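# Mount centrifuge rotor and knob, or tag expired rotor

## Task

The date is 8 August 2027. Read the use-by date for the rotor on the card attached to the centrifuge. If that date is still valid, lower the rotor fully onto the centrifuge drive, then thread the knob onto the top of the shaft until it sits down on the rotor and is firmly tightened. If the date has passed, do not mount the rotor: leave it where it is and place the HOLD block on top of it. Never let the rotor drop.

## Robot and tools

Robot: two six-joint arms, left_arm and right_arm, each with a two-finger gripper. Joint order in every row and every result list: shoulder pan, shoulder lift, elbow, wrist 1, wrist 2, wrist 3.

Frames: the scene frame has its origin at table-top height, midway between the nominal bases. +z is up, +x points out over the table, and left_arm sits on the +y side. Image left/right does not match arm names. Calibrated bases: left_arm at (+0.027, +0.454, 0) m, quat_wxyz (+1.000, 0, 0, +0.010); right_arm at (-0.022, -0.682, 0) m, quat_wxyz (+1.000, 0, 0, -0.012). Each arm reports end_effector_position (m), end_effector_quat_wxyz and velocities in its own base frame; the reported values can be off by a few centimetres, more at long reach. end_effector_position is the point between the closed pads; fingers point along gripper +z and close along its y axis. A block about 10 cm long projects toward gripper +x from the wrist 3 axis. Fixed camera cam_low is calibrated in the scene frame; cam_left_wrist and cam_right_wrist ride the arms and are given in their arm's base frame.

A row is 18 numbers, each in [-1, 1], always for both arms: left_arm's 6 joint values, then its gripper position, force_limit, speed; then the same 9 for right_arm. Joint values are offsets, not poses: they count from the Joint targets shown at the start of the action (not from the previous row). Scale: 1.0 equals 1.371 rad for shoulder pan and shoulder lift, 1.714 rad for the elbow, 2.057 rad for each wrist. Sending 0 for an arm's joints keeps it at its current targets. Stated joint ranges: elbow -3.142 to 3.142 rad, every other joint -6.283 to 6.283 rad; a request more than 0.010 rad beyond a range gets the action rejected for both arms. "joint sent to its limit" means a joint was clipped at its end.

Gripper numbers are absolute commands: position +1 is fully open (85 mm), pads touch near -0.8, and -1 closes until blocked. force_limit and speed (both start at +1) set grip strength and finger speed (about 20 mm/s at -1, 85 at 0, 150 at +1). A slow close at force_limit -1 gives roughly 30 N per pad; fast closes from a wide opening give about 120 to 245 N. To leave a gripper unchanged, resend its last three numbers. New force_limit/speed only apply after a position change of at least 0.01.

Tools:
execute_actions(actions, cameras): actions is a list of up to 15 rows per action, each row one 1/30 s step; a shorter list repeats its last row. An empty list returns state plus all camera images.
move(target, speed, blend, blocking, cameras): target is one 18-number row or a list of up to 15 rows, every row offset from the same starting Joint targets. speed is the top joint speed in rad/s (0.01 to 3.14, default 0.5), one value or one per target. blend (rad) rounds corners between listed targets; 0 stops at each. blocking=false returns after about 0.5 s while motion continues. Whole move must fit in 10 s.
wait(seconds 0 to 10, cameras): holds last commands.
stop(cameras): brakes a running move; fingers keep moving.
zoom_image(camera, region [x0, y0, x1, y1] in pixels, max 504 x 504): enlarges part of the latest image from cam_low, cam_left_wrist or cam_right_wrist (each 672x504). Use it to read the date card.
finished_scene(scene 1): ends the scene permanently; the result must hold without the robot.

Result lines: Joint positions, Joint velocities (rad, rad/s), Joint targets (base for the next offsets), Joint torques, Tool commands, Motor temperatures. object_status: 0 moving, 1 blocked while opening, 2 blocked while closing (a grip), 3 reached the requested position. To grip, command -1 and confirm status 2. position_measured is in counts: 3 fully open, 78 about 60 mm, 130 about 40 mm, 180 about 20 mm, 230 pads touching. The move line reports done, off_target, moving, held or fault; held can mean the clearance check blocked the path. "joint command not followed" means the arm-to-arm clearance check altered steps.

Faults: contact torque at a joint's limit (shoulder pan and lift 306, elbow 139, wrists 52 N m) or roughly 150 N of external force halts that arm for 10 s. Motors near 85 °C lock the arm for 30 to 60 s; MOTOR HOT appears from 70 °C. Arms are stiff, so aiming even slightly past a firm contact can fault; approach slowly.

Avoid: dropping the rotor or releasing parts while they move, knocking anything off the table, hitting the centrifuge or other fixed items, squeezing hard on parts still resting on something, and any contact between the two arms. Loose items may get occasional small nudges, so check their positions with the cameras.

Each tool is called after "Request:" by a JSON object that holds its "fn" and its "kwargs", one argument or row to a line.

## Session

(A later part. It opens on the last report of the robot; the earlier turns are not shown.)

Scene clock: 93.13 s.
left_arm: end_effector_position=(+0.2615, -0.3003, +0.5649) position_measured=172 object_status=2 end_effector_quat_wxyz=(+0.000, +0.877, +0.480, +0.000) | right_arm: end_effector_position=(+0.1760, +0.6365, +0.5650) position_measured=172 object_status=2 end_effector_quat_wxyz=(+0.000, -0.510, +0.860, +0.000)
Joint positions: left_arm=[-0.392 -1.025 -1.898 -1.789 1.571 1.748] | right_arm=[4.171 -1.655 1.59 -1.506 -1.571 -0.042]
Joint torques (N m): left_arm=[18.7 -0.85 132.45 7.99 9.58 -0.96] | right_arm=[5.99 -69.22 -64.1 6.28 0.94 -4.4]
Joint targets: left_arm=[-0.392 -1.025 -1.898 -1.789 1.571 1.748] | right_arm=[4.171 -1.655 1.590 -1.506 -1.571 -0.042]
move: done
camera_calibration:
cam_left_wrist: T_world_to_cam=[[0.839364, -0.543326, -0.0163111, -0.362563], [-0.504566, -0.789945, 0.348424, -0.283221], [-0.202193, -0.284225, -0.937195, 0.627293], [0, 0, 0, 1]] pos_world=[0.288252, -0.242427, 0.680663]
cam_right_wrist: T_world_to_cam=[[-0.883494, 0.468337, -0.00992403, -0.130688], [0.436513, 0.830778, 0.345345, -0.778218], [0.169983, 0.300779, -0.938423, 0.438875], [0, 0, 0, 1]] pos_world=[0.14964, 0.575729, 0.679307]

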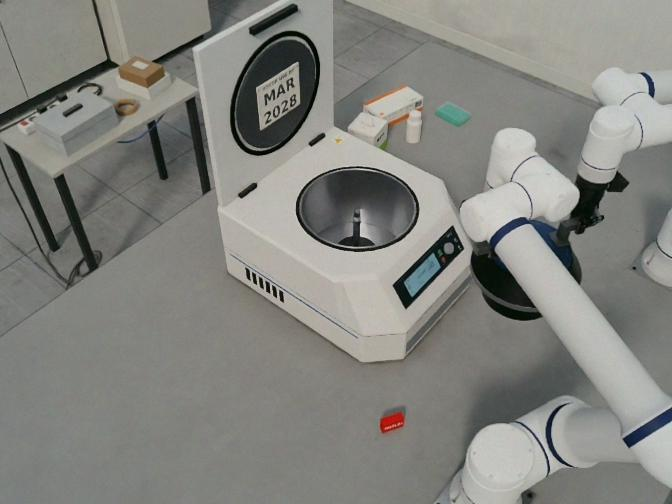

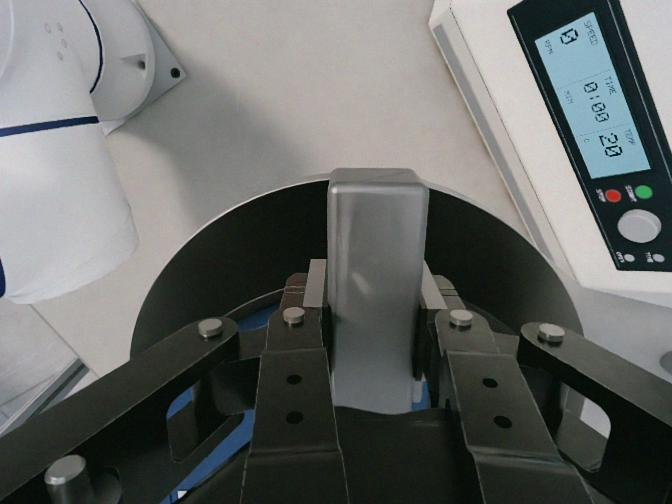

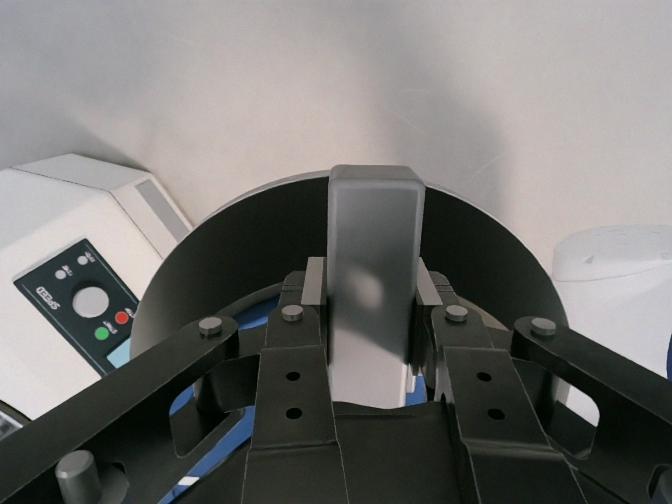

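Request:
{"fn": "move", "kwargs": {
  "target": [
    [0.03885,-0.08165,0.03180,0.02792,0,0.06163,-0.97,0.6,-1,-0.05685,0.03026,-0.02251,-0.00141,0,-0.00214,-0.97,0.6,-1],
    [0.06547,-0.16714,0.07309,0.05050,0,0.11512,-0.97,0.6,-1,-0.10786,0.06697,-0.05142,-0.00178,0,-0.00039,-0.97,0.6,-1],
    [0.08471,-0.25344,0.12329,0.06619,0,0.16368,-0.97,0.6,-1,-0.15344,0.10960,-0.08687,-0.00066,0,0.00496,-0.97,0.6,-1],
    [0.09802,-0.34103,0.18292,0.07488,0,0.20830,-0.97,0.6,-1,-0.19399,0.15805,-0.12979,0.00281,0,0.01366,-0.97,0.6,-1],
    [0.10845,-0.42854,0.25139,0.07615,0,0.25100,-0.97,0.6,-1,-0.22985,0.21166,-0.18036,0.00921,0,0.02552,-0.97,0.6,-1],
    [0.11616,-0.51834,0.33139,0.06934,0,0.29188,-0.97,0.6,-1,-0.26158,0.27155,-0.24100,0.01983,0,0.04011,-0.97,0.6,-1],
    [0.12228,-0.61117,0.42417,0.05390,0,0.33170,-0.97,0.6,-1,-0.28965,0.33794,-0.31313,0.03568,0,0.05717,-0.97,0.6,-1],
    [0.12693,-0.71053,0.53352,0.02902,0,0.37054,-0.97,0.6,-1,-0.31456,0.41280,-0.39997,0.05814,0,0.07628,-0.97,0.6,-1]
  ],
  "speed": 0.18,
  "blend": [0.04,0.04,0.04,0.04,0.04,0.04,0.04,0],
  "cameras": ["all"]
}}

Scene clock: 101.03 s.
left_arm: end_effector_position=(+0.8770, -0.3761, +0.5650) position_measured=172 object_status=2 end_effector_quat_wxyz=(+0.000, +0.979, +0.205, +0.000) | right_arm: end_effector_position=(+0.6973, +0.6894, +0.5649) position_measured=172 object_status=2 end_effector_quat_wxyz=(+0.000, -0.239, +0.971, +0.000)
Joint positions: left_arm=[-0.218 -2 -0.983 -1.729 1.571 2.51] | right_arm=[3.739 -1.089 0.905 -1.387 -1.571 0.115]
Joint torques (N m): left_arm=[77.65 118.68 143.72 15.83 6.53 5.73] | right_arm=[-2.16 -107.66 -61.57 15.23 -0.54 3.44]
Joint targets: left_arm=[-0.218 -2.000 -0.983 -1.729 1.571 2.510] | right_arm=[3.739 -1.089 0.905 -1.387 -1.571 0.115]
move: done
camera_calibration:
cam_left_wrist: T_world_to_cam=[[0.396925, -0.9177, -0.0166417, -0.673048], [-0.85815, -0.377479, 0.347977, 0.432843], [-0.325621, -0.12384, -0.937355, 0.899001], [0, 0, 0, 1]] pos_world=[0.931327, -0.342935, 0.680864]
cam_right_wrist: T_world_to_cam=[[-0.475123, 0.879863, -0.00997695, -0.263304], [0.824143, 0.44895, 0.345301, -1.05665], [0.308297, 0.155838, -0.938439, 0.337764], [0, 0, 0, 1]] pos_world=[0.6416, 0.653419, 0.679207]

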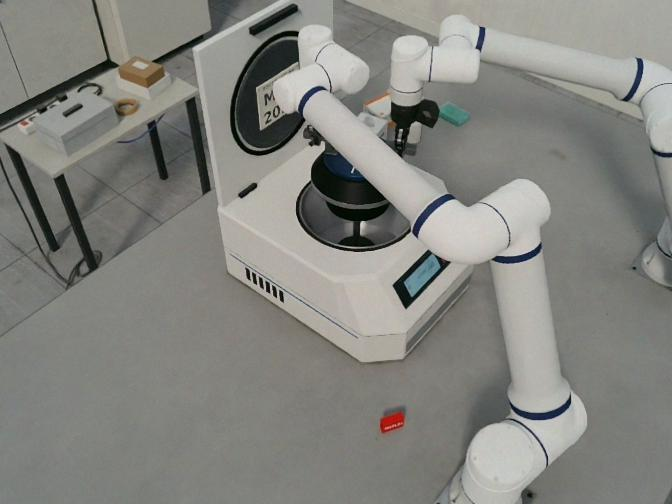

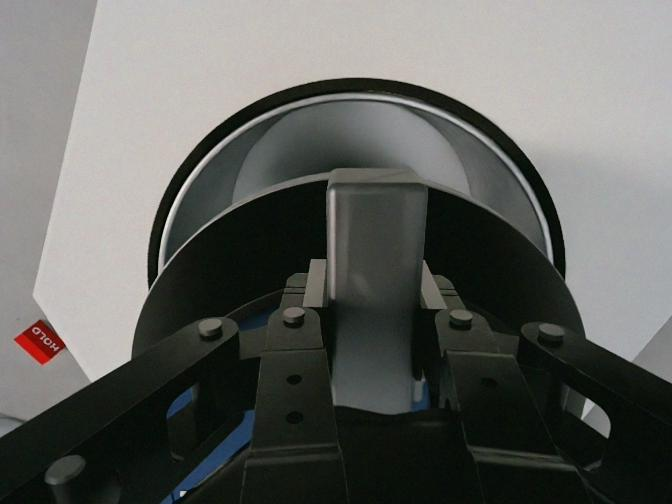

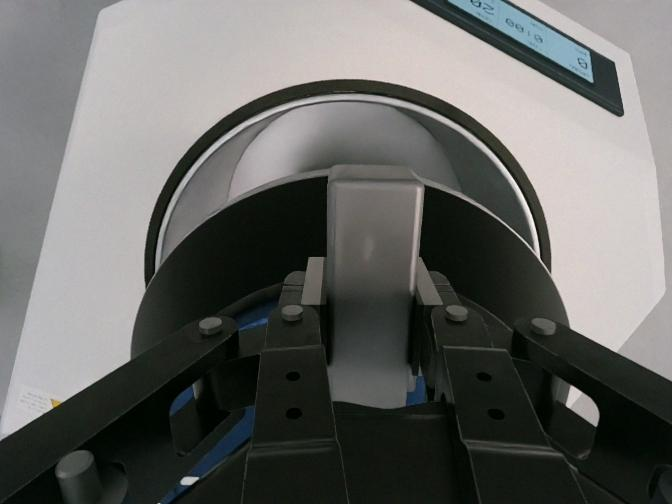

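Request:
{"fn": "zoom_image", "kwargs": {
  "camera": "cam_low",
  "region": [280, 110, 440, 270]
}}

Request:
{"fn": "zoom_image", "kwargs": {
  "camera": "cam_low",
  "region": [310, 170, 410, 260]
}}

Scaled by 3.150.

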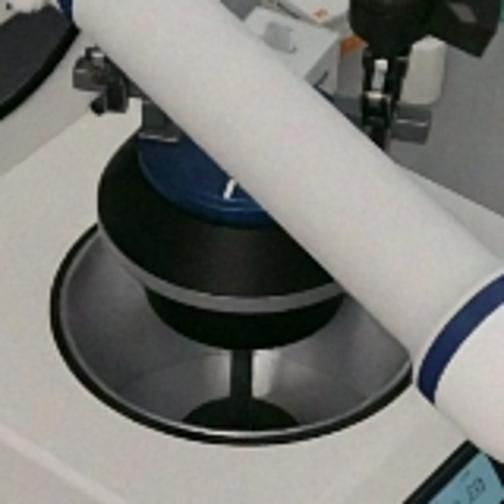

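Scaled by 5.040.

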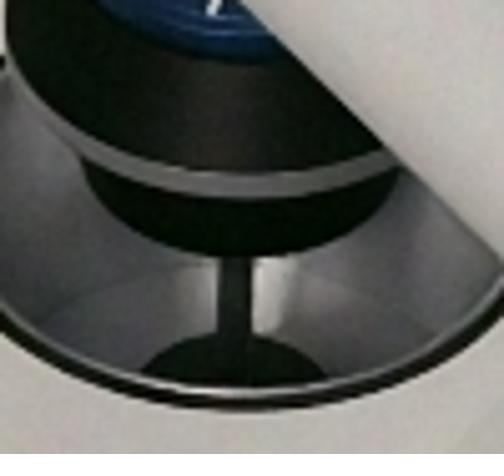

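Request:
{"fn": "move", "kwargs": {
  "target": [-0.00012,-0.00096,0.00112,-0.00029,0,-0.00008,-0.97,0.6,-1,-0.0001,0.00183,-0.0022,0.00062,0,-0.00006,-0.97,0.6,-1],
  "speed": 0.02,
  "cameras": []
}}

Scene clock: 105.70 s.
left_arm: end_effector_position=(+0.8777, -0.3763, +0.5650) position_measured=172 object_status=2 end_effector_quat_wxyz=(+0.000, +0.979, +0.205, +0.000) | right_arm: end_effector_position=(+0.6984, +0.6900, +0.5649) position_measured=172 object_status=2 end_effector_quat_wxyz=(+0.000, -0.239, +0.971, +0.000)
Joint positions: left_arm=[-0.218 -2.001 -0.981 -1.73 1.571 2.51] | right_arm=[3.739 -1.086 0.901 -1.385 -1.571 0.115]
Joint torques (N m): left_arm=[37.29 123.81 139.73 12.33 7.59 -3.34] | right_arm=[-5.07 -101.73 -65.81 6.36 -1.61 -4.24]
Joint targets: left_arm=[-0.218 -2.001 -0.981 -1.730 1.571 2.510] | right_arm=[3.739 -1.086 0.901 -1.385 -1.571 0.115]
move: done
No camera images: "cameras" was empty.

Request:
{"fn": "move", "kwargs": {
  "target": [0,0.00731,-0.05473,0.04073,0,0,-0.97,0.6,-1,0,-0.00932,0.05761,-0.04179,0,0,-0.97,0.6,-1],
  "speed": 0.06,
  "cameras": ["cam_low"]
}}

Request:
{"fn": "zoom_image", "kwargs": {
  "camera": "cam_low",
  "region": [310, 170, 410, 260]
}}

Scene clock: 108.10 s.
left_arm: end_effector_position=(+0.8777, -0.3764, +0.5202) position_measured=172 object_status=2 end_effector_quat_wxyz=(+0.000, +0.979, +0.205, +0.000) | right_arm: end_effector_position=(+0.6985, +0.6900, +0.5200) position_measured=172 object_status=2 end_effector_quat_wxyz=(+0.000, -0.239, +0.971, +0.000)
Joint positions: left_arm=[-0.218 -1.991 -1.075 -1.646 1.571 2.51] | right_arm=[3.739 -1.099 0.999 -1.471 -1.571 0.115]
Joint torques (N m): left_arm=[24.52 161.89 110.1 15.05 2.47 -3.42] | right_arm=[-2.92 -119.29 -47.9 -7.73 -1.52 -5.57]
Joint targets: left_arm=[-0.218 -1.991 -1.075 -1.646 1.571 2.510] | right_arm=[3.739 -1.099 1.000 -1.471 -1.571 0.115]
move: done
Images, in order (width x height): cam_low 672x504.

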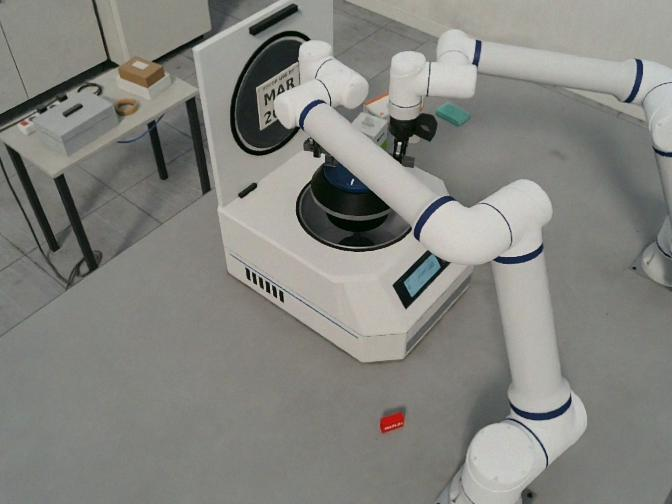

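Scaled by 5.040.

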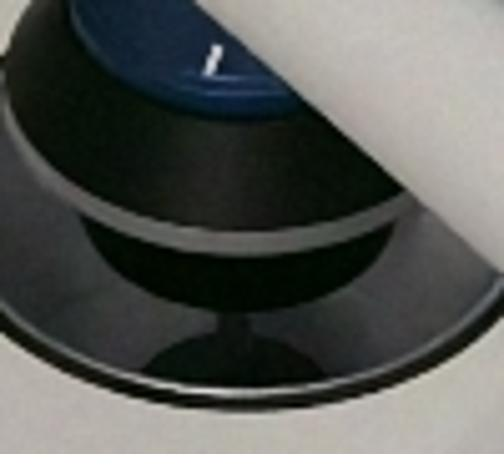

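Request:
{"fn": "move", "kwargs": {
  "target": [0,0.00151,-0.02221,0.01750,0,0,-0.97,0.6,-1,0,-0.00230,0.02319,-0.01779,0,0,-0.97,0.6,-1],
  "speed": 0.05,
  "cameras": []
}}

Scene clock: 110.00 s.
left_arm: end_effector_position=(+0.8777, -0.3764, +0.5001) position_measured=172 object_status=2 end_effector_quat_wxyz=(+0.000, +0.979, +0.205, +0.000) | right_arm: end_effector_position=(+0.6984, +0.6900, +0.5000) position_measured=172 object_status=2 end_effector_quat_wxyz=(+0.000, -0.239, +0.971, +0.000)
Joint positions: left_arm=[-0.218 -1.989 -1.113 -1.61 1.571 2.51] | right_arm=[3.739 -1.102 1.039 -1.508 -1.571 0.115]
Joint torques (N m): left_arm=[26.17 163 113.86 13.99 2.39 -2.34] | right_arm=[-0.21 -119.04 -48.21 -7.68 -1.6 -4.07]
Joint targets: left_arm=[-0.218 -1.989 -1.113 -1.610 1.571 2.510] | right_arm=[3.739 -1.102 1.039 -1.508 -1.571 0.115]
move: done
No camera images: "cameras" was empty.

Request:
{"fn": "move", "kwargs": {
  "target": [0,0.00009,-0.00316,0.00257,0,0,-0.97,0.6,-1,0,-0.00018,0.00328,-0.00261,0,0,-0.97,0.6,-1],
  "speed": 0.05,
  "cameras": []
}}

Request:
{"fn": "move", "kwargs": {
  "target": [0,0.00009,-0.00316,0.00257,0,0,-0.97,0.6,-1,0,-0.00018,0.00328,-0.00261,0,0,-0.97,0.6,-1],
  "speed": 0.05,
  "cameras": []
}}

Request:
{"fn": "move", "kwargs": {
  "target": [0,0.00009,-0.00316,0.00257,0,0,-0.97,0.6,-1,0,-0.00018,0.00328,-0.00261,0,0,-0.97,0.6,-1],
  "speed": 0.05,
  "cameras": []
}}

Scene clock: 112.07 s.
left_arm: end_effector_position=(+0.8777, -0.3764, +0.4971) position_measured=172 object_status=2 end_effector_quat_wxyz=(+0.000, +0.979, +0.205, +0.000) | right_arm: end_effector_position=(+0.6985, +0.6900, +0.4970) position_measured=172 object_status=2 end_effector_quat_wxyz=(+0.000, -0.239, +0.971, +0.000)
Joint positions: left_arm=[-0.218 -1.989 -1.118 -1.605 1.571 2.51] | right_arm=[3.739 -1.102 1.045 -1.513 -1.571 0.115]
Joint torques (N m): left_arm=[20.57 161.73 110.09 14.48 2.05 -1.09] | right_arm=[2.1 -117.94 -47.65 -8.93 -1.47 -2.49]
Joint targets: left_arm=[-0.218 -1.989 -1.118 -1.605 1.571 2.510] | right_arm=[3.739 -1.102 1.045 -1.513 -1.571 0.115]
move: done
No camera images: "cameras" was empty.

Scene clock: 112.77 s.
left_arm: end_effector_position=(+0.8778, -0.3764, +0.4941) position_measured=172 object_status=2 end_effector_quat_wxyz=(+0.000, +0.979, +0.205, +0.000) | right_arm: end_effector_position=(+0.6985, +0.6900, +0.4940) position_measured=172 object_status=2 end_effector_quat_wxyz=(+0.000, -0.239, +0.971, +0.000)
Joint positions: left_arm=[-0.218 -1.989 -1.124 -1.6 1.571 2.51] | right_arm=[3.739 -1.103 1.05 -1.518 -1.571 0.115]
Joint torques (N m): left_arm=[23.34 162.84 110.68 13.86 2.32 -0.7] | right_arm=[3.26 -118.02 -47.91 -8.88 -1.55 -1.98]
Joint targets: left_arm=[-0.218 -1.989 -1.124 -1.600 1.571 2.510] | right_arm=[3.739 -1.103 1.051 -1.519 -1.571 0.115]
move: done
No camera images: "cameras" was empty.

Scene clock: 113.47 s.
left_arm: end_effector_position=(+0.8778, -0.3764, +0.4911) position_measured=172 object_status=2 end_effector_quat_wxyz=(+0.000, +0.979, +0.205, +0.000) | right_arm: end_effector_position=(+0.6985, +0.6900, +0.4910) position_measured=172 object_status=2 end_effector_quat_wxyz=(+0.000, -0.239, +0.971, +0.000)
Joint positions: left_arm=[-0.218 -1.989 -1.129 -1.594 1.571 2.51] | right_arm=[3.739 -1.103 1.056 -1.524 -1.571 0.115]
Joint torques (N m): left_arm=[23.97 161.29 110.98 13.86 2.46 -0.05] | right_arm=[4.37 -118.6 -48.4 -9.3 -1.63 -1.4]
Joint targets: left_arm=[-0.218 -1.989 -1.129 -1.594 1.571 2.510] | right_arm=[3.739 -1.103 1.056 -1.524 -1.571 0.115]
move: done
No camera images: "cameras" was empty.

Request:
{"fn": "move", "kwargs": {
  "target": [0,0.00009,-0.00316,0.00257,0,0,-0.97,0.6,-1,0,-0.00018,0.00328,-0.00261,0,0,-0.97,0.6,-1],
  "speed": 0.05,
  "cameras": []
}}

Request:
{"fn": "move", "kwargs": {
  "target": [0,0.00009,-0.00316,0.00257,0,0,-0.97,0.6,-1,0,-0.00018,0.00328,-0.00261,0,0,-0.97,0.6,-1],
  "speed": 0.05,
  "cameras": []
}}

Request:
{"fn": "move", "kwargs": {
  "target": [0,0.00009,-0.00316,0.00257,0,0,-0.97,0.6,-1,0,-0.00018,0.00328,-0.00261,0,0,-0.97,0.6,-1],
  "speed": 0.05,
  "cameras": []
}}

Scene clock: 114.53 s.
left_arm: end_effector_position=(+0.8778, -0.3764, +0.4881) position_measured=172 object_status=2 end_effector_quat_wxyz=(+0.000, +0.979, +0.205, +0.000) | right_arm: end_effector_position=(+0.6985, +0.6900, +0.4880) position_measured=172 object_status=2 end_effector_quat_wxyz=(+0.000, -0.239, +0.971, +0.000)
Joint positions: left_arm=[-0.218 -1.988 -1.135 -1.589 1.571 2.51] | right_arm=[3.739 -1.103 1.062 -1.529 -1.571 0.115]
Joint torques (N m): left_arm=[24.07 161.94 110.16 13.3 2.44 0.38] | right_arm=[5.79 -118.25 -48.44 -9.57 -1.47 -0.57]
Joint targets: left_arm=[-0.218 -1.988 -1.135 -1.589 1.571 2.510] | right_arm=[3.739 -1.103 1.062 -1.529 -1.571 0.115]
move: done
No camera images: "cameras" was empty.

Scene clock: 115.23 s.
left_arm: end_effector_position=(+0.8777, -0.3764, +0.4852) position_measured=172 object_status=2 end_effector_quat_wxyz=(+0.000, +0.979, +0.205, +0.000) | right_arm: end_effector_position=(+0.6985, +0.6900, +0.4850) position_measured=172 object_status=2 end_effector_quat_wxyz=(+0.000, -0.239, +0.971, +0.000)
Joint positions: left_arm=[-0.218 -1.988 -1.14 -1.584 1.571 2.51] | right_arm=[3.739 -1.103 1.067 -1.535 -1.571 0.115]
Joint torques (N m): left_arm=[24.2 161.18 110.78 13.1 2.66 0.69] | right_arm=[7.18 -116.43 -47.86 -9.78 -1.36 0.05]
Joint targets: left_arm=[-0.218 -1.988 -1.140 -1.584 1.571 2.510] | right_arm=[3.739 -1.103 1.067 -1.535 -1.571 0.115]
move: done
No camera images: "cameras" was empty.

Scene clock: 115.93 s.
left_arm: end_effector_position=(+0.8777, -0.3764, +0.4822) position_measured=172 object_status=2 end_effector_quat_wxyz=(+0.000, +0.979, +0.205, +0.000) | right_arm: end_effector_position=(+0.6985, +0.6900, +0.4820) position_measured=172 object_status=2 end_effector_quat_wxyz=(+0.000, -0.239, +0.971, +0.000)
Joint positions: left_arm=[-0.218 -1.988 -1.145 -1.578 1.571 2.51] | right_arm=[3.739 -1.104 1.073 -1.54 -1.571 0.115]
Joint torques (N m): left_arm=[21.72 162.39 109.3 14.01 2.48 1.62] | right_arm=[8.51 -117.58 -48.7 -9.74 -1.54 0.56]
Joint targets: left_arm=[-0.218 -1.988 -1.146 -1.578 1.571 2.510] | right_arm=[3.739 -1.104 1.073 -1.540 -1.571 0.115]
move: done
No camera images: "cameras" was empty.

Request:
{"fn": "move", "kwargs": {
  "target": [0,-0.00003,-0.00401,0.00338,0,0,-0.97,0.6,-1,0,-0.00006,0.00415,-0.00342,0,0,-0.97,0.6,-1],
  "speed": 0.05,
  "cameras": []
}}

Request:
{"fn": "move", "kwargs": {
  "target": [0,-0.00003,-0.00401,0.00338,0,0,-0.97,0.6,-1,0,-0.00006,0.00415,-0.00342,0,0,-0.97,0.6,-1],
  "speed": 0.05,
  "cameras": []
}}

Request:
{"fn": "move", "kwargs": {
  "target": [0,-0.00005,-0.00401,0.00338,0,0,-0.97,0.6,-1,0,-0.00002,0.00415,-0.00342,0,0,-0.97,0.6,-1],
  "speed": 0.05,
  "cameras": []
}}

Scene clock: 117.30 s.
left_arm: end_effector_position=(+0.8777, -0.3764, +0.4783) position_measured=172 object_status=2 end_effector_quat_wxyz=(+0.000, +0.979, +0.205, +0.000) | right_arm: end_effector_position=(+0.6985, +0.6900, +0.4781) position_measured=172 object_status=2 end_effector_quat_wxyz=(+0.000, -0.239, +0.971, +0.000)
Joint positions: left_arm=[-0.218 -1.988 -1.152 -1.572 1.571 2.51] | right_arm=[3.739 -1.104 1.08 -1.547 -1.571 0.115]
Joint torques (N m): left_arm=[21.8 147.32 111.23 13.85 2.65 2.05] | right_arm=[9.88 -116.09 -47.9 -10.42 -1.48 1.39]
Joint targets: left_arm=[-0.218 -1.988 -1.152 -1.571 1.571 2.510] | right_arm=[3.739 -1.104 1.080 -1.547 -1.571 0.115]
move: done
No camera images: "cameras" was empty.

Scene clock: 118.00 s.
left_arm: end_effector_position=(+0.8778, -0.3764, +0.4743) position_measured=172 object_status=2 end_effector_quat_wxyz=(+0.000, +0.979, +0.205, +0.000) | right_arm: end_effector_position=(+0.6985, +0.6900, +0.4741) position_measured=172 object_status=2 end_effector_quat_wxyz=(+0.000, -0.239, +0.971, +0.000)
Joint positions: left_arm=[-0.218 -1.988 -1.159 -1.565 1.571 2.51] | right_arm=[3.739 -1.104 1.087 -1.554 -1.571 0.115]
Joint torques (N m): left_arm=[25.61 133.52 111.4 14.05 2.41 2.5] | right_arm=[10.77 -115.19 -48.22 -11.61 -1.42 1.34]
Joint targets: left_arm=[-0.218 -1.988 -1.159 -1.564 1.571 2.510] | right_arm=[3.739 -1.104 1.087 -1.554 -1.571 0.115]
move: done
No camera images: "cameras" was empty.

Scene clock: 118.70 s.
left_arm: end_effector_position=(+0.8778, -0.3764, +0.4703) position_measured=172 object_status=2 end_effector_quat_wxyz=(+0.000, +0.979, +0.205, +0.000) | right_arm: end_effector_position=(+0.6986, +0.6901, +0.4700) position_measured=172 object_status=2 end_effector_quat_wxyz=(+0.000, -0.239, +0.971, +0.000)
Joint positions: left_arm=[-0.218 -1.988 -1.166 -1.558 1.571 2.51] | right_arm=[3.739 -1.104 1.094 -1.561 -1.571 0.115]
Joint torques (N m): left_arm=[23.04 137.4 113.55 13.52 2.37 2.93] | right_arm=[12.32 -114.52 -47.29 -11.86 -1.49 1.29]
Joint targets: left_arm=[-0.218 -1.988 -1.166 -1.557 1.571 2.510] | right_arm=[3.739 -1.104 1.094 -1.561 -1.571 0.115]
move: done
No camera images: "cameras" was empty.

Request:
{"fn": "move", "kwargs": {
  "target": [0,-0.00023,-0.00500,0.00432,0,0,-0.97,0.6,-1,0,0.00009,0.00501,-0.00424,0,0,-0.97,0.6,-1],
  "speed": 0.05,
  "cameras": []
}}

Request:
{"fn": "move", "kwargs": {
  "target": [0,-0.00022,-0.00485,0.00419,0,0,-0.97,0.6,-1,0,0.00009,0.00501,-0.00424,0,0,-0.97,0.6,-1],
  "speed": 0.05,
  "cameras": []
}}

Request:
{"fn": "move", "kwargs": {
  "target": [0,-0.00022,-0.00485,0.00419,0,0,-0.97,0.6,-1,0,0.00009,0.00501,-0.00424,0,0,-0.97,0.6,-1],
  "speed": 0.05,
  "cameras": []
}}

Request:
{"fn": "move", "kwargs": {
  "target": [0,-0.00022,-0.00485,0.00419,0,0,-0.97,0.6,-1,0,0.00009,0.00501,-0.00424,0,0,-0.97,0.6,-1],
  "speed": 0.05,
  "cameras": ["cam_low"]
}}

Scene clock: 119.83 s.
left_arm: end_effector_position=(+0.8779, -0.3765, +0.4652) position_measured=172 object_status=2 end_effector_quat_wxyz=(+0.000, +0.979, +0.205, +0.000) | right_arm: end_effector_position=(+0.6986, +0.6901, +0.4651) position_measured=172 object_status=2 end_effector_quat_wxyz=(+0.000, -0.239, +0.971, +0.000)
Joint positions: left_arm=[-0.218 -1.989 -1.175 -1.549 1.571 2.51] | right_arm=[3.739 -1.104 1.103 -1.57 -1.571 0.115]
Joint torques (N m): left_arm=[24.76 133.27 110.14 13.04 2.84 3.65] | right_arm=[12.65 -96.24 -49.41 -11.46 -1.57 1.2]
Joint targets: left_arm=[-0.218 -1.989 -1.175 -1.549 1.571 2.510] | right_arm=[3.739 -1.104 1.103 -1.570 -1.571 0.115]
move: done
No camera images: "cameras" was empty.

Scene clock: 120.53 s.
left_arm: end_effector_position=(+0.8779, -0.3765, +0.4602) position_measured=172 object_status=2 end_effector_quat_wxyz=(+0.000, +0.979, +0.205, +0.000) | right_arm: end_effector_position=(+0.6987, +0.6901, +0.4600) position_measured=172 object_status=2 end_effector_quat_wxyz=(+0.000, -0.239, +0.971, +0.000)
Joint positions: left_arm=[-0.218 -1.989 -1.183 -1.54 1.571 2.51] | right_arm=[3.739 -1.104 1.111 -1.578 -1.571 0.115]
Joint torques (N m): left_arm=[23.99 136.7 109.53 12.54 2.7 3.57] | right_arm=[11.36 -94.86 -49.62 -13.1 -1.45 1.26]
Joint targets: left_arm=[-0.218 -1.989 -1.183 -1.540 1.571 2.510] | right_arm=[3.739 -1.104 1.112 -1.579 -1.571 0.115]
move: done
No camera images: "cameras" was empty.

Scene clock: 121.23 s.
left_arm: end_effector_position=(+0.8779, -0.3765, +0.4552) position_measured=172 object_status=2 end_effector_quat_wxyz=(+0.000, +0.979, +0.205, +0.000) | right_arm: end_effector_position=(+0.6987, +0.6901, +0.4550) position_measured=172 object_status=2 end_effector_quat_wxyz=(+0.000, -0.239, +0.971, +0.000)
Joint positions: left_arm=[-0.218 -1.989 -1.191 -1.532 1.571 2.51] | right_arm=[3.739 -1.104 1.12 -1.587 -1.571 0.115]
Joint torques (N m): left_arm=[25.62 136.12 110.06 11.74 2.54 3.43] | right_arm=[11.88 -93.74 -48.99 -13.26 -1.51 1.39]
Joint targets: left_arm=[-0.218 -1.989 -1.191 -1.531 1.571 2.510] | right_arm=[3.739 -1.104 1.120 -1.587 -1.571 0.115]
move: done
No camera images: "cameras" was empty.

Scene clock: 121.93 s.
left_arm: end_effector_position=(+0.8779, -0.3765, +0.4502) position_measured=172 object_status=2 end_effector_quat_wxyz=(+0.000, +0.979, +0.205, +0.000) | right_arm: end_effector_position=(+0.6987, +0.6901, +0.4500) position_measured=172 object_status=2 end_effector_quat_wxyz=(+0.000, -0.239, +0.971, +0.000)
Joint positions: left_arm=[-0.218 -1.99 -1.199 -1.523 1.571 2.51] | right_arm=[3.739 -1.103 1.129 -1.596 -1.571 0.115]
Joint torques (N m): left_arm=[23.68 137.67 108.47 11.42 2.33 3.99] | right_arm=[10.23 -93.41 -47.55 -13.39 -1.43 1.27]
Joint targets: left_arm=[-0.218 -1.990 -1.200 -1.523 1.571 2.510] | right_arm=[3.739 -1.103 1.129 -1.596 -1.571 0.115]
move: done
Images, in order (width x height): cam_low 672x504.

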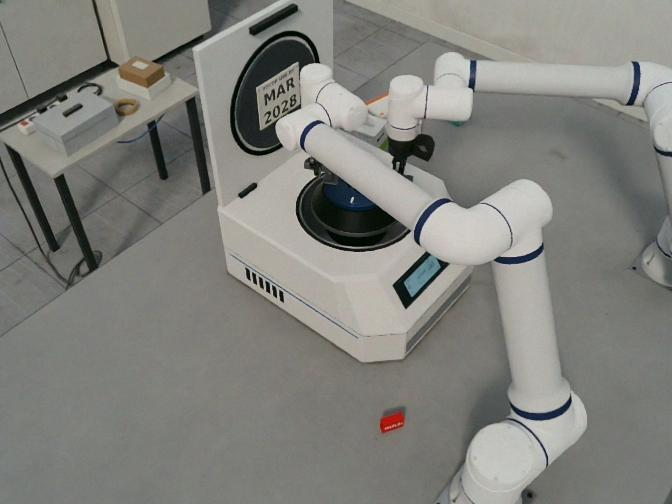

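Request:
{"fn": "move", "kwargs": {
  "target": [0,-0.00050,-0.00465,0.00422,0,0,-0.97,0.6,-1,0,0.00030,0.00475,-0.00416,0,0,-0.97,0.6,-1],
  "speed": 0.05,
  "cameras": []
}}

Request:
{"fn": "move", "kwargs": {
  "target": [0,-0.00048,-0.00455,0.00412,0,0,-0.97,0.6,-1,0,0.00033,0.00468,-0.00413,0,0,-0.97,0.6,-1],
  "speed": 0.05,
  "cameras": []
}}

Request:
{"fn": "move", "kwargs": {
  "target": [0,-0.00049,-0.00455,0.00412,0,0,-0.97,0.6,-1,0,0.00035,0.00468,-0.00413,0,0,-0.97,0.6,-1],
  "speed": 0.05,
  "cameras": []
}}

Request:
{"fn": "move", "kwargs": {
  "target": [0,-0.00050,-0.00454,0.00412,0,0,-0.97,0.6,-1,0,0.00037,0.00467,-0.00413,0,0,-0.97,0.6,-1],
  "speed": 0.05,
  "cameras": []
}}

Scene clock: 123.13 s.
left_arm: end_effector_position=(+0.8780, -0.3765, +0.4451) position_measured=172 object_status=2 end_effector_quat_wxyz=(+0.000, +0.979, +0.205, +0.000) | right_arm: end_effector_position=(+0.6987, +0.6902, +0.4450) position_measured=172 object_status=2 end_effector_quat_wxyz=(+0.000, -0.239, +0.971, +0.000)
Joint positions: left_arm=[-0.218 -1.99 -1.207 -1.514 1.571 2.51] | right_arm=[3.739 -1.103 1.137 -1.604 -1.571 0.115]
Joint torques (N m): left_arm=[23.41 136.88 110.15 10.62 2.67 3.26] | right_arm=[10.16 -93.3 -50 -13.46 -1.37 1.16]
Joint targets: left_arm=[-0.218 -1.990 -1.208 -1.514 1.571 2.510] | right_arm=[3.739 -1.103 1.137 -1.605 -1.571 0.115]
move: done
No camera images: "cameras" was empty.

Scene clock: 123.83 s.
left_arm: end_effector_position=(+0.8781, -0.3765, +0.4401) position_measured=172 object_status=2 end_effector_quat_wxyz=(+0.000, +0.979, +0.205, +0.000) | right_arm: end_effector_position=(+0.6988, +0.6902, +0.4401) position_measured=172 object_status=2 end_effector_quat_wxyz=(+0.000, -0.239, +0.971, +0.000)
Joint positions: left_arm=[-0.218 -1.991 -1.215 -1.506 1.571 2.51] | right_arm=[3.739 -1.103 1.145 -1.613 -1.571 0.115]
Joint torques (N m): left_arm=[24.02 136.21 107.68 11.55 2.42 3.4] | right_arm=[9.64 -92.96 -50.03 -13.76 -1.4 1.18]
Joint targets: left_arm=[-0.218 -1.991 -1.215 -1.506 1.571 2.510] | right_arm=[3.739 -1.103 1.145 -1.613 -1.571 0.115]
move: done
No camera images: "cameras" was empty.

Scene clock: 124.53 s.
left_arm: end_effector_position=(+0.8781, -0.3765, +0.4351) position_measured=172 object_status=2 end_effector_quat_wxyz=(+0.000, +0.979, +0.205, +0.000) | right_arm: end_effector_position=(+0.6988, +0.6902, +0.4351) position_measured=172 object_status=2 end_effector_quat_wxyz=(+0.000, -0.239, +0.971, +0.000)
Joint positions: left_arm=[-0.218 -1.992 -1.223 -1.497 1.571 2.51] | right_arm=[3.739 -1.102 1.153 -1.621 -1.571 0.115]
Joint torques (N m): left_arm=[23.97 135.24 108.52 10.75 2.73 3.48] | right_arm=[9.9 -91.97 -49.3 -14.13 -1.34 1.15]
Joint targets: left_arm=[-0.218 -1.992 -1.223 -1.497 1.571 2.510] | right_arm=[3.739 -1.102 1.153 -1.622 -1.571 0.115]
move: done
No camera images: "cameras" was empty.

Scene clock: 125.23 s.
left_arm: end_effector_position=(+0.8781, -0.3765, +0.4301) position_measured=172 object_status=2 end_effector_quat_wxyz=(+0.000, +0.979, +0.205, +0.000) | right_arm: end_effector_position=(+0.6988, +0.6902, +0.4301) position_measured=172 object_status=2 end_effector_quat_wxyz=(+0.000, -0.239, +0.971, +0.000)
Joint positions: left_arm=[-0.218 -1.992 -1.231 -1.489 1.571 2.51] | right_arm=[3.739 -1.102 1.161 -1.63 -1.571 0.115]
Joint torques (N m): left_arm=[24.65 138 108.29 12.2 2.6 3.35] | right_arm=[8.26 -91.12 -50.36 -13.71 -1.55 1.33]
Joint targets: left_arm=[-0.218 -1.992 -1.231 -1.489 1.571 2.510] | right_arm=[3.739 -1.102 1.161 -1.630 -1.571 0.115]
move: done
No camera images: "cameras" was empty.

Request:
{"fn": "move", "kwargs": {
  "target": [0,-0.00057,-0.00447,0.00410,0,0,-0.97,0.6,-1,0,0.00045,0.00460,-0.00412,0,0,-0.97,0.6,-1],
  "speed": 0.05,
  "cameras": []
}}

Request:
{"fn": "move", "kwargs": {
  "target": [0,-0.00062,-0.00442,0.00408,0,0,-0.97,0.6,-1,0,0.00052,0.00455,-0.00411,0,0,-0.97,0.6,-1],
  "speed": 0.05,
  "cameras": []
}}

Request:
{"fn": "move", "kwargs": {
  "target": [0,-0.00066,-0.00436,0.00407,0,0,-0.97,0.6,-1,0,0.00056,0.00450,-0.00410,0,0,-0.97,0.6,-1],
  "speed": 0.05,
  "cameras": []
}}

Request:
{"fn": "move", "kwargs": {
  "target": [0,-0.00070,-0.00432,0.00406,0,0,-0.97,0.6,-1,0,0.00060,0.00444,-0.00409,0,0,-0.97,0.6,-1],
  "speed": 0.05,
  "cameras": []
}}

Scene clock: 126.60 s.
left_arm: end_effector_position=(+0.8782, -0.3765, +0.4251) position_measured=172 object_status=2 end_effector_quat_wxyz=(+0.000, +0.979, +0.205, +0.000) | right_arm: end_effector_position=(+0.6988, +0.6902, +0.4251) position_measured=172 object_status=2 end_effector_quat_wxyz=(+0.000, -0.239, +0.971, +0.000)
Joint positions: left_arm=[-0.218 -1.993 -1.239 -1.48 1.571 2.51] | right_arm=[3.739 -1.101 1.169 -1.638 -1.571 0.115]
Joint torques (N m): left_arm=[24.01 139.73 108.32 11.49 2.62 3.42] | right_arm=[7.99 -91.21 -49.73 -14.4 -1.52 1.23]
Joint targets: left_arm=[-0.218 -1.993 -1.239 -1.480 1.571 2.510] | right_arm=[3.739 -1.101 1.169 -1.639 -1.571 0.115]
move: done
No camera images: "cameras" was empty.

Scene clock: 127.30 s.
left_arm: end_effector_position=(+0.8782, -0.3765, +0.4201) position_measured=172 object_status=2 end_effector_quat_wxyz=(+0.000, +0.979, +0.205, +0.000) | right_arm: end_effector_position=(+0.6989, +0.6903, +0.4200) position_measured=172 object_status=2 end_effector_quat_wxyz=(+0.000, -0.239, +0.971, +0.000)
Joint positions: left_arm=[-0.218 -1.994 -1.246 -1.472 1.571 2.51] | right_arm=[3.739 -1.1 1.176 -1.647 -1.571 0.115]
Joint torques (N m): left_arm=[23.47 139.6 108.24 11.62 2.71 3.51] | right_arm=[7.96 -89.29 -48.7 -15.53 -1.49 1.29]
Joint targets: left_arm=[-0.218 -1.994 -1.246 -1.472 1.571 2.510] | right_arm=[3.739 -1.100 1.177 -1.647 -1.571 0.115]
move: done
No camera images: "cameras" was empty.

Scene clock: 128.00 s.
left_arm: end_effector_position=(+0.8782, -0.3765, +0.4151) position_measured=172 object_status=2 end_effector_quat_wxyz=(+0.000, +0.979, +0.205, +0.000) | right_arm: end_effector_position=(+0.6989, +0.6903, +0.4150) position_measured=172 object_status=2 end_effector_quat_wxyz=(+0.000, -0.239, +0.971, +0.000)
Joint positions: left_arm=[-0.218 -1.995 -1.254 -1.464 1.571 2.51] | right_arm=[3.739 -1.099 1.184 -1.655 -1.571 0.115]
Joint torques (N m): left_arm=[23.5 139.15 109.62 11.35 2.35 3.62] | right_arm=[6.53 -87.64 -47.66 -15.73 -1.37 1.2]
Joint targets: left_arm=[-0.218 -1.995 -1.254 -1.463 1.571 2.510] | right_arm=[3.739 -1.099 1.184 -1.655 -1.571 0.115]
move: done
No camera images: "cameras" was empty.

Scene clock: 128.70 s.
left_arm: end_effector_position=(+0.8782, -0.3765, +0.4101) position_measured=172 object_status=2 end_effector_quat_wxyz=(+0.000, +0.979, +0.205, +0.000) | right_arm: end_effector_position=(+0.6989, +0.6903, +0.4099) position_measured=172 object_status=2 end_effector_quat_wxyz=(+0.000, -0.239, +0.971, +0.000)
Joint positions: left_arm=[-0.218 -1.996 -1.261 -1.455 1.571 2.51] | right_arm=[3.739 -1.099 1.192 -1.664 -1.571 0.115]
Joint torques (N m): left_arm=[23.31 142.91 107.83 10.84 2.6 3.36] | right_arm=[6.18 -87.41 -48.66 -16.72 -1.32 1.15]
Joint targets: left_arm=[-0.218 -1.996 -1.261 -1.455 1.571 2.510] | right_arm=[3.739 -1.099 1.192 -1.664 -1.571 0.115]
move: done
No camera images: "cameras" was empty.

Request:
{"fn": "move", "kwargs": {
  "target": [-0.00009,-0.00012,-0.00502,0.00428,0,-0.00006,-0.97,0.6,-1,0.00021,0.00015,0.00494,-0.00422,0,0.00014,-0.97,0.6,-1],
  "speed": 0.05,
  "cameras": []
}}

Request:
{"fn": "move", "kwargs": {
  "target": [0,-0.00073,-0.00430,0.00405,0,0,-0.97,0.6,-1,0,0.00062,0.00440,-0.00408,0,0,-0.97,0.6,-1],
  "speed": 0.05,
  "cameras": ["all"]
}}

Scene clock: 129.93 s.
left_arm: end_effector_position=(+0.8777, -0.3765, +0.4051) position_measured=172 object_status=2 end_effector_quat_wxyz=(+0.000, +0.979, +0.205, +0.000) | right_arm: end_effector_position=(+0.6984, +0.6903, +0.4049) position_measured=172 object_status=2 end_effector_quat_wxyz=(+0.000, -0.239, +0.971, +0.000)
Joint positions: left_arm=[-0.218 -1.996 -1.27 -1.446 1.571 2.51] | right_arm=[3.74 -1.098 1.2 -1.672 -1.571 0.115]
Joint torques (N m): left_arm=[4.18 138.08 108.28 10.55 2.34 -2.82] | right_arm=[10.88 -91.88 -49.58 -15.2 -1.42 3.79]
Joint targets: left_arm=[-0.218 -1.996 -1.270 -1.446 1.571 2.510] | right_arm=[3.740 -1.098 1.200 -1.673 -1.571 0.115]
move: done
No camera images: "cameras" was empty.

Scene clock: 130.63 s.
left_arm: end_effector_position=(+0.8776, -0.3765, +0.4001) position_measured=172 object_status=2 end_effector_quat_wxyz=(+0.000, +0.979, +0.205, +0.000) | right_arm: end_effector_position=(+0.6983, +0.6903, +0.3999) position_measured=172 object_status=2 end_effector_quat_wxyz=(+0.000, -0.239, +0.971, +0.000)
Joint positions: left_arm=[-0.218 -1.997 -1.277 -1.438 1.571 2.51] | right_arm=[3.74 -1.098 1.208 -1.681 -1.571 0.115]
Joint torques (N m): left_arm=[3.46 138.43 105.21 10.07 2.91 -3.2] | right_arm=[10.92 -91.54 -48.88 -15.38 -1.42 3.64]
Joint targets: left_arm=[-0.218 -1.997 -1.277 -1.438 1.571 2.510] | right_arm=[3.740 -1.098 1.208 -1.681 -1.571 0.115]
move: done
camera_calibration:
cam_left_wrist: T_world_to_cam=[[0.396813, -0.917749, -0.0165963, -0.676334], [-0.858202, -0.377359, 0.347979, 0.490677], [-0.32562, -0.12384, -0.937355, 0.744577], [0, 0, 0, 1]] pos_world=[0.931927, -0.343335, 0.515964]
cam_right_wrist: T_world_to_cam=[[-0.475073, 0.879889, -0.00999759, -0.26517], [0.824214, 0.448935, 0.345149, -1.0009], [0.308181, 0.155731, -0.938495, 0.182631], [0, 0, 0, 1]] pos_world=[0.6427, 0.654219, 0.514208]

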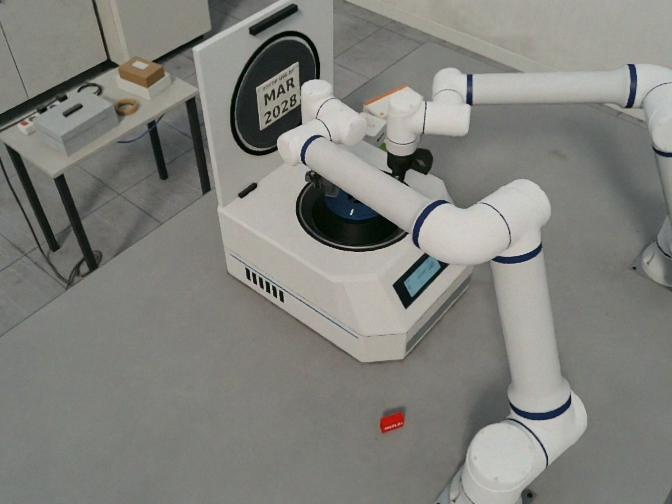

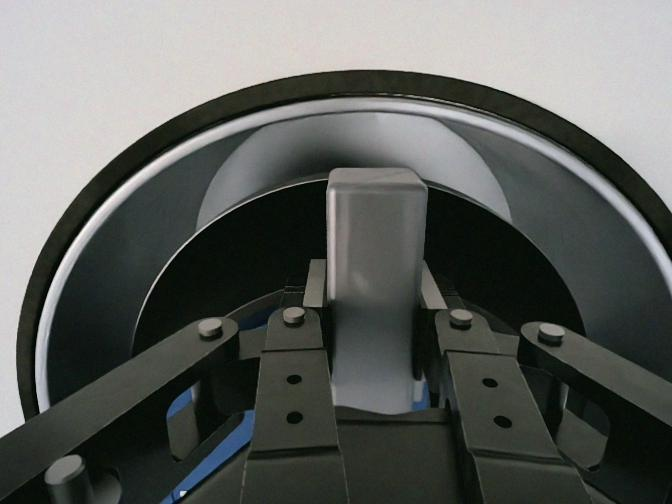

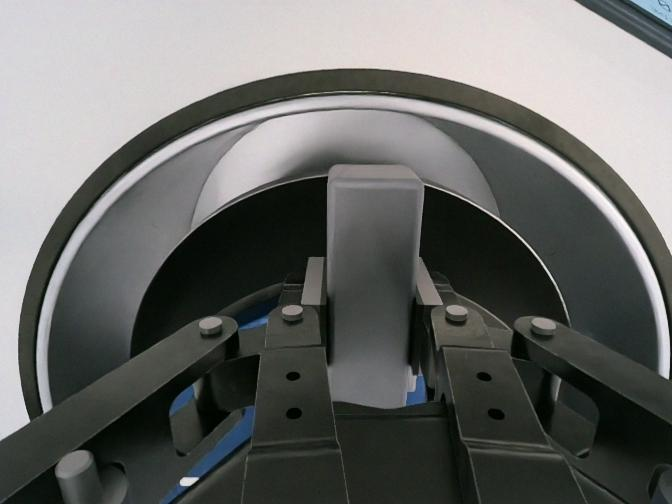

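Request:
{"fn": "zoom_image", "kwargs": {
  "camera": "cam_left_wrist",
  "region": [0, 50, 340, 400]
}}

Request:
{"fn": "zoom_image", "kwargs": {
  "camera": "cam_left_wrist",
  "region": [332, 50, 672, 400]
}}

Request:
{"fn": "zoom_image", "kwargs": {
  "camera": "cam_right_wrist",
  "region": [0, 50, 340, 400]
}}

Request:
{"fn": "zoom_image", "kwargs": {
  "camera": "cam_right_wrist",
  "region": [332, 50, 672, 400]
}}

Scaled by 1.440.

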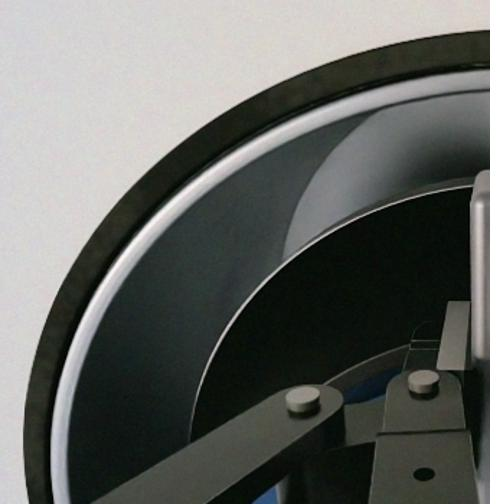

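Scaled by 1.440.

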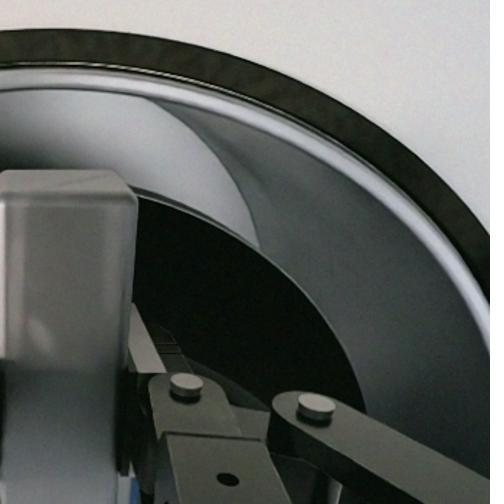

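Scaled by 1.440.

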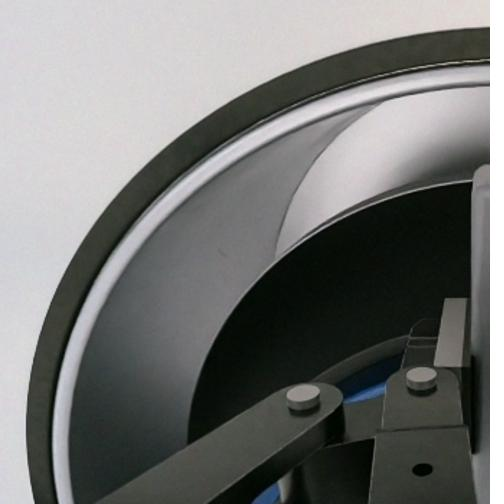

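Scaled by 1.440.

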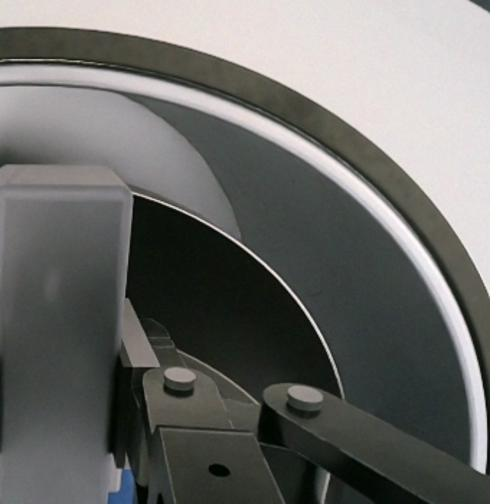

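Request:
{"fn": "zoom_image", "kwargs": {
  "camera": "cam_left_wrist",
  "region": [40, 150, 140, 230]
}}

Request:
{"fn": "zoom_image", "kwargs": {
  "camera": "cam_left_wrist",
  "region": [580, 150, 672, 230]
}}

Request:
{"fn": "zoom_image", "kwargs": {
  "camera": "cam_left_wrist",
  "region": [120, 200, 220, 330]
}}

Request:
{"fn": "zoom_image", "kwargs": {
  "camera": "cam_left_wrist",
  "region": [500, 200, 600, 330]
}}

Scaled by 5.040.

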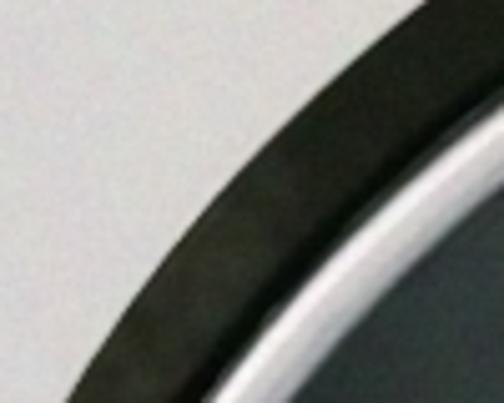

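Scaled by 5.478.

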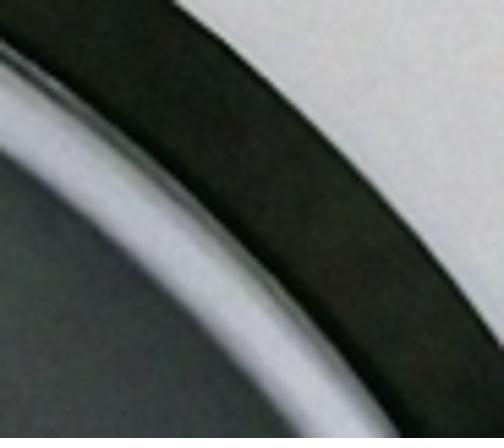

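Scaled by 3.877.

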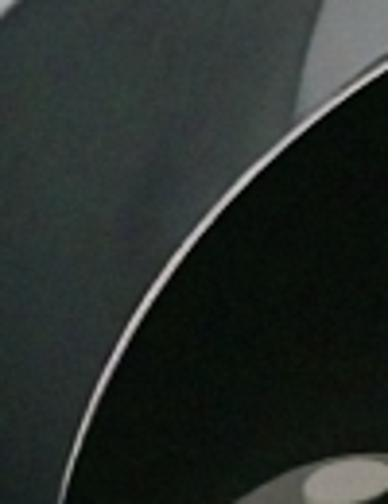

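Scaled by 3.877.

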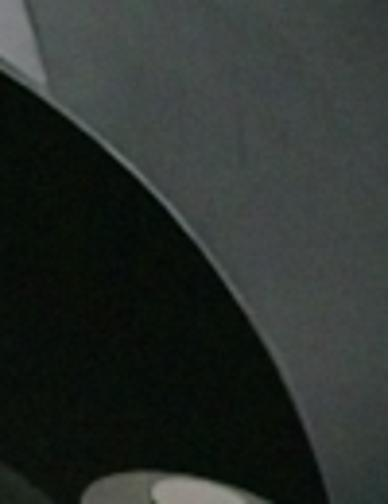

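Request:
{"fn": "zoom_image", "kwargs": {
  "camera": "cam_right_wrist",
  "region": [40, 150, 140, 230]
}}

Request:
{"fn": "zoom_image", "kwargs": {
  "camera": "cam_right_wrist",
  "region": [570, 150, 670, 230]
}}

Request:
{"fn": "zoom_image", "kwargs": {
  "camera": "cam_right_wrist",
  "region": [120, 200, 220, 330]
}}

Request:
{"fn": "zoom_image", "kwargs": {
  "camera": "cam_right_wrist",
  "region": [490, 200, 590, 330]
}}

Scaled by 5.040.

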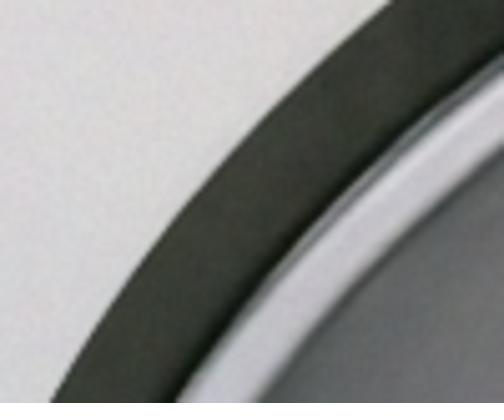

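Scaled by 5.040.

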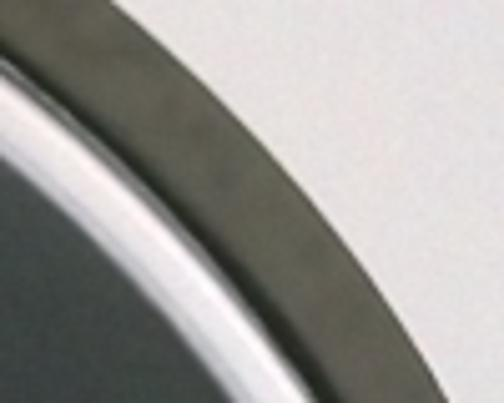

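Scaled by 3.877.

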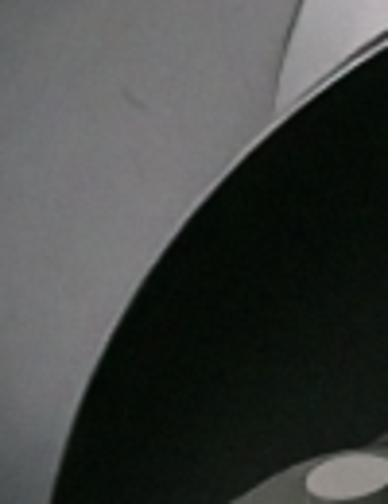

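Scaled by 3.877.

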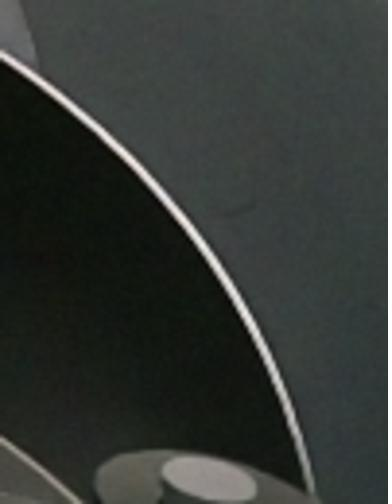

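Request:
{"fn": "move", "kwargs": {
  "target": [-0.00044,-0.00135,-0.00258,0.00303,0,-0.00029,-0.97,0.6,-1,-0.00082,0.00009,0.00403,-0.00342,0,-0.00055,-0.97,0.6,-1],
  "speed": 0.05,
  "cameras": []
}}

Scene clock: 137.80 s.
left_arm: end_effector_position=(+0.8779, -0.3772, +0.3961) position_measured=172 object_status=2 end_effector_quat_wxyz=(+0.000, +0.979, +0.205, +0.000) | right_arm: end_effector_position=(+0.6988, +0.6893, +0.3959) position_measured=172 object_status=2 end_effector_quat_wxyz=(+0.000, -0.239, +0.971, +0.000)
Joint positions: left_arm=[-0.219 -1.999 -1.281 -1.432 1.571 2.509] | right_arm=[3.738 -1.097 1.215 -1.688 -1.571 0.114]
Joint torques (N m): left_arm=[5.11 138.06 105.81 11.25 2.85 -2.7] | right_arm=[-14.75 -92.2 -50.29 -14.35 -1.38 -5.32]
Joint targets: left_arm=[-0.219 -1.999 -1.282 -1.432 1.571 2.509] | right_arm=[3.738 -1.097 1.215 -1.688 -1.571 0.114]
move: done
No camera images: "cameras" was empty.

Request:
{"fn": "move", "kwargs": {
  "target": [0,-0.00055,-0.00248,0.00242,0,0,-0.97,0.6,-1,0,0.00048,0.00254,-0.00242,0,0,-0.97,0.6,-1],
  "speed": 0.05,
  "cameras": []
}}

Request:
{"fn": "move", "kwargs": {
  "target": [0,-0.00055,-0.00247,0.00242,0,0,-0.97,0.6,-1,0,0.00049,0.00253,-0.00242,0,0,-0.97,0.6,-1],
  "speed": 0.05,
  "cameras": []
}}

Request:
{"fn": "move", "kwargs": {
  "target": [0,-0.00056,-0.00246,0.00242,0,0,-0.97,0.6,-1,0,0.00050,0.00252,-0.00242,0,0,-0.97,0.6,-1],
  "speed": 0.05,
  "cameras": []
}}

Scene clock: 138.83 s.
left_arm: end_effector_position=(+0.8779, -0.3772, +0.3930) position_measured=172 object_status=2 end_effector_quat_wxyz=(+0.000, +0.979, +0.205, +0.000) | right_arm: end_effector_position=(+0.6988, +0.6892, +0.3928) position_measured=172 object_status=2 end_effector_quat_wxyz=(+0.000, -0.239, +0.971, +0.000)
Joint positions: left_arm=[-0.219 -1.999 -1.286 -1.427 1.571 2.509] | right_arm=[3.738 -1.097 1.219 -1.693 -1.571 0.114]
Joint torques (N m): left_arm=[1.93 138.64 106.5 11.07 2.6 -3.06] | right_arm=[-14.58 -91.75 -50.03 -15 -1.36 -5.36]
Joint targets: left_arm=[-0.219 -2.000 -1.286 -1.427 1.571 2.509] | right_arm=[3.738 -1.097 1.219 -1.693 -1.571 0.114]
move: done
No camera images: "cameras" was empty.

Scene clock: 139.53 s.
left_arm: end_effector_position=(+0.8779, -0.3772, +0.3900) position_measured=172 object_status=2 end_effector_quat_wxyz=(+0.000, +0.979, +0.205, +0.000) | right_arm: end_effector_position=(+0.6988, +0.6893, +0.3898) position_measured=172 object_status=2 end_effector_quat_wxyz=(+0.000, -0.239, +0.971, +0.000)
Joint positions: left_arm=[-0.219 -2 -1.29 -1.422 1.571 2.509] | right_arm=[3.738 -1.096 1.223 -1.698 -1.571 0.114]
Joint torques (N m): left_arm=[4.16 140.1 106.39 11.23 2.54 -2.73] | right_arm=[-14.25 -92.03 -49.36 -14.82 -1.37 -5.2]
Joint targets: left_arm=[-0.219 -2.000 -1.290 -1.422 1.571 2.509] | right_arm=[3.738 -1.096 1.224 -1.698 -1.571 0.114]
move: done
No camera images: "cameras" was empty.

Scene clock: 140.23 s.
left_arm: end_effector_position=(+0.8779, -0.3772, +0.3870) position_measured=172 object_status=2 end_effector_quat_wxyz=(+0.000, +0.979, +0.205, +0.000) | right_arm: end_effector_position=(+0.6988, +0.6892, +0.3868) position_measured=172 object_status=2 end_effector_quat_wxyz=(+0.000, -0.239, +0.971, +0.000)
Joint positions: left_arm=[-0.219 -2.001 -1.294 -1.417 1.571 2.509] | right_arm=[3.738 -1.095 1.228 -1.703 -1.571 0.114]
Joint torques (N m): left_arm=[5.15 136.94 105.43 10.65 2.54 -2.69] | right_arm=[-13.7 -91.8 -48.35 -15.11 -1.49 -5.22]
Joint targets: left_arm=[-0.219 -2.001 -1.294 -1.417 1.571 2.509] | right_arm=[3.738 -1.095 1.228 -1.703 -1.571 0.114]
move: done
No camera images: "cameras" was empty.


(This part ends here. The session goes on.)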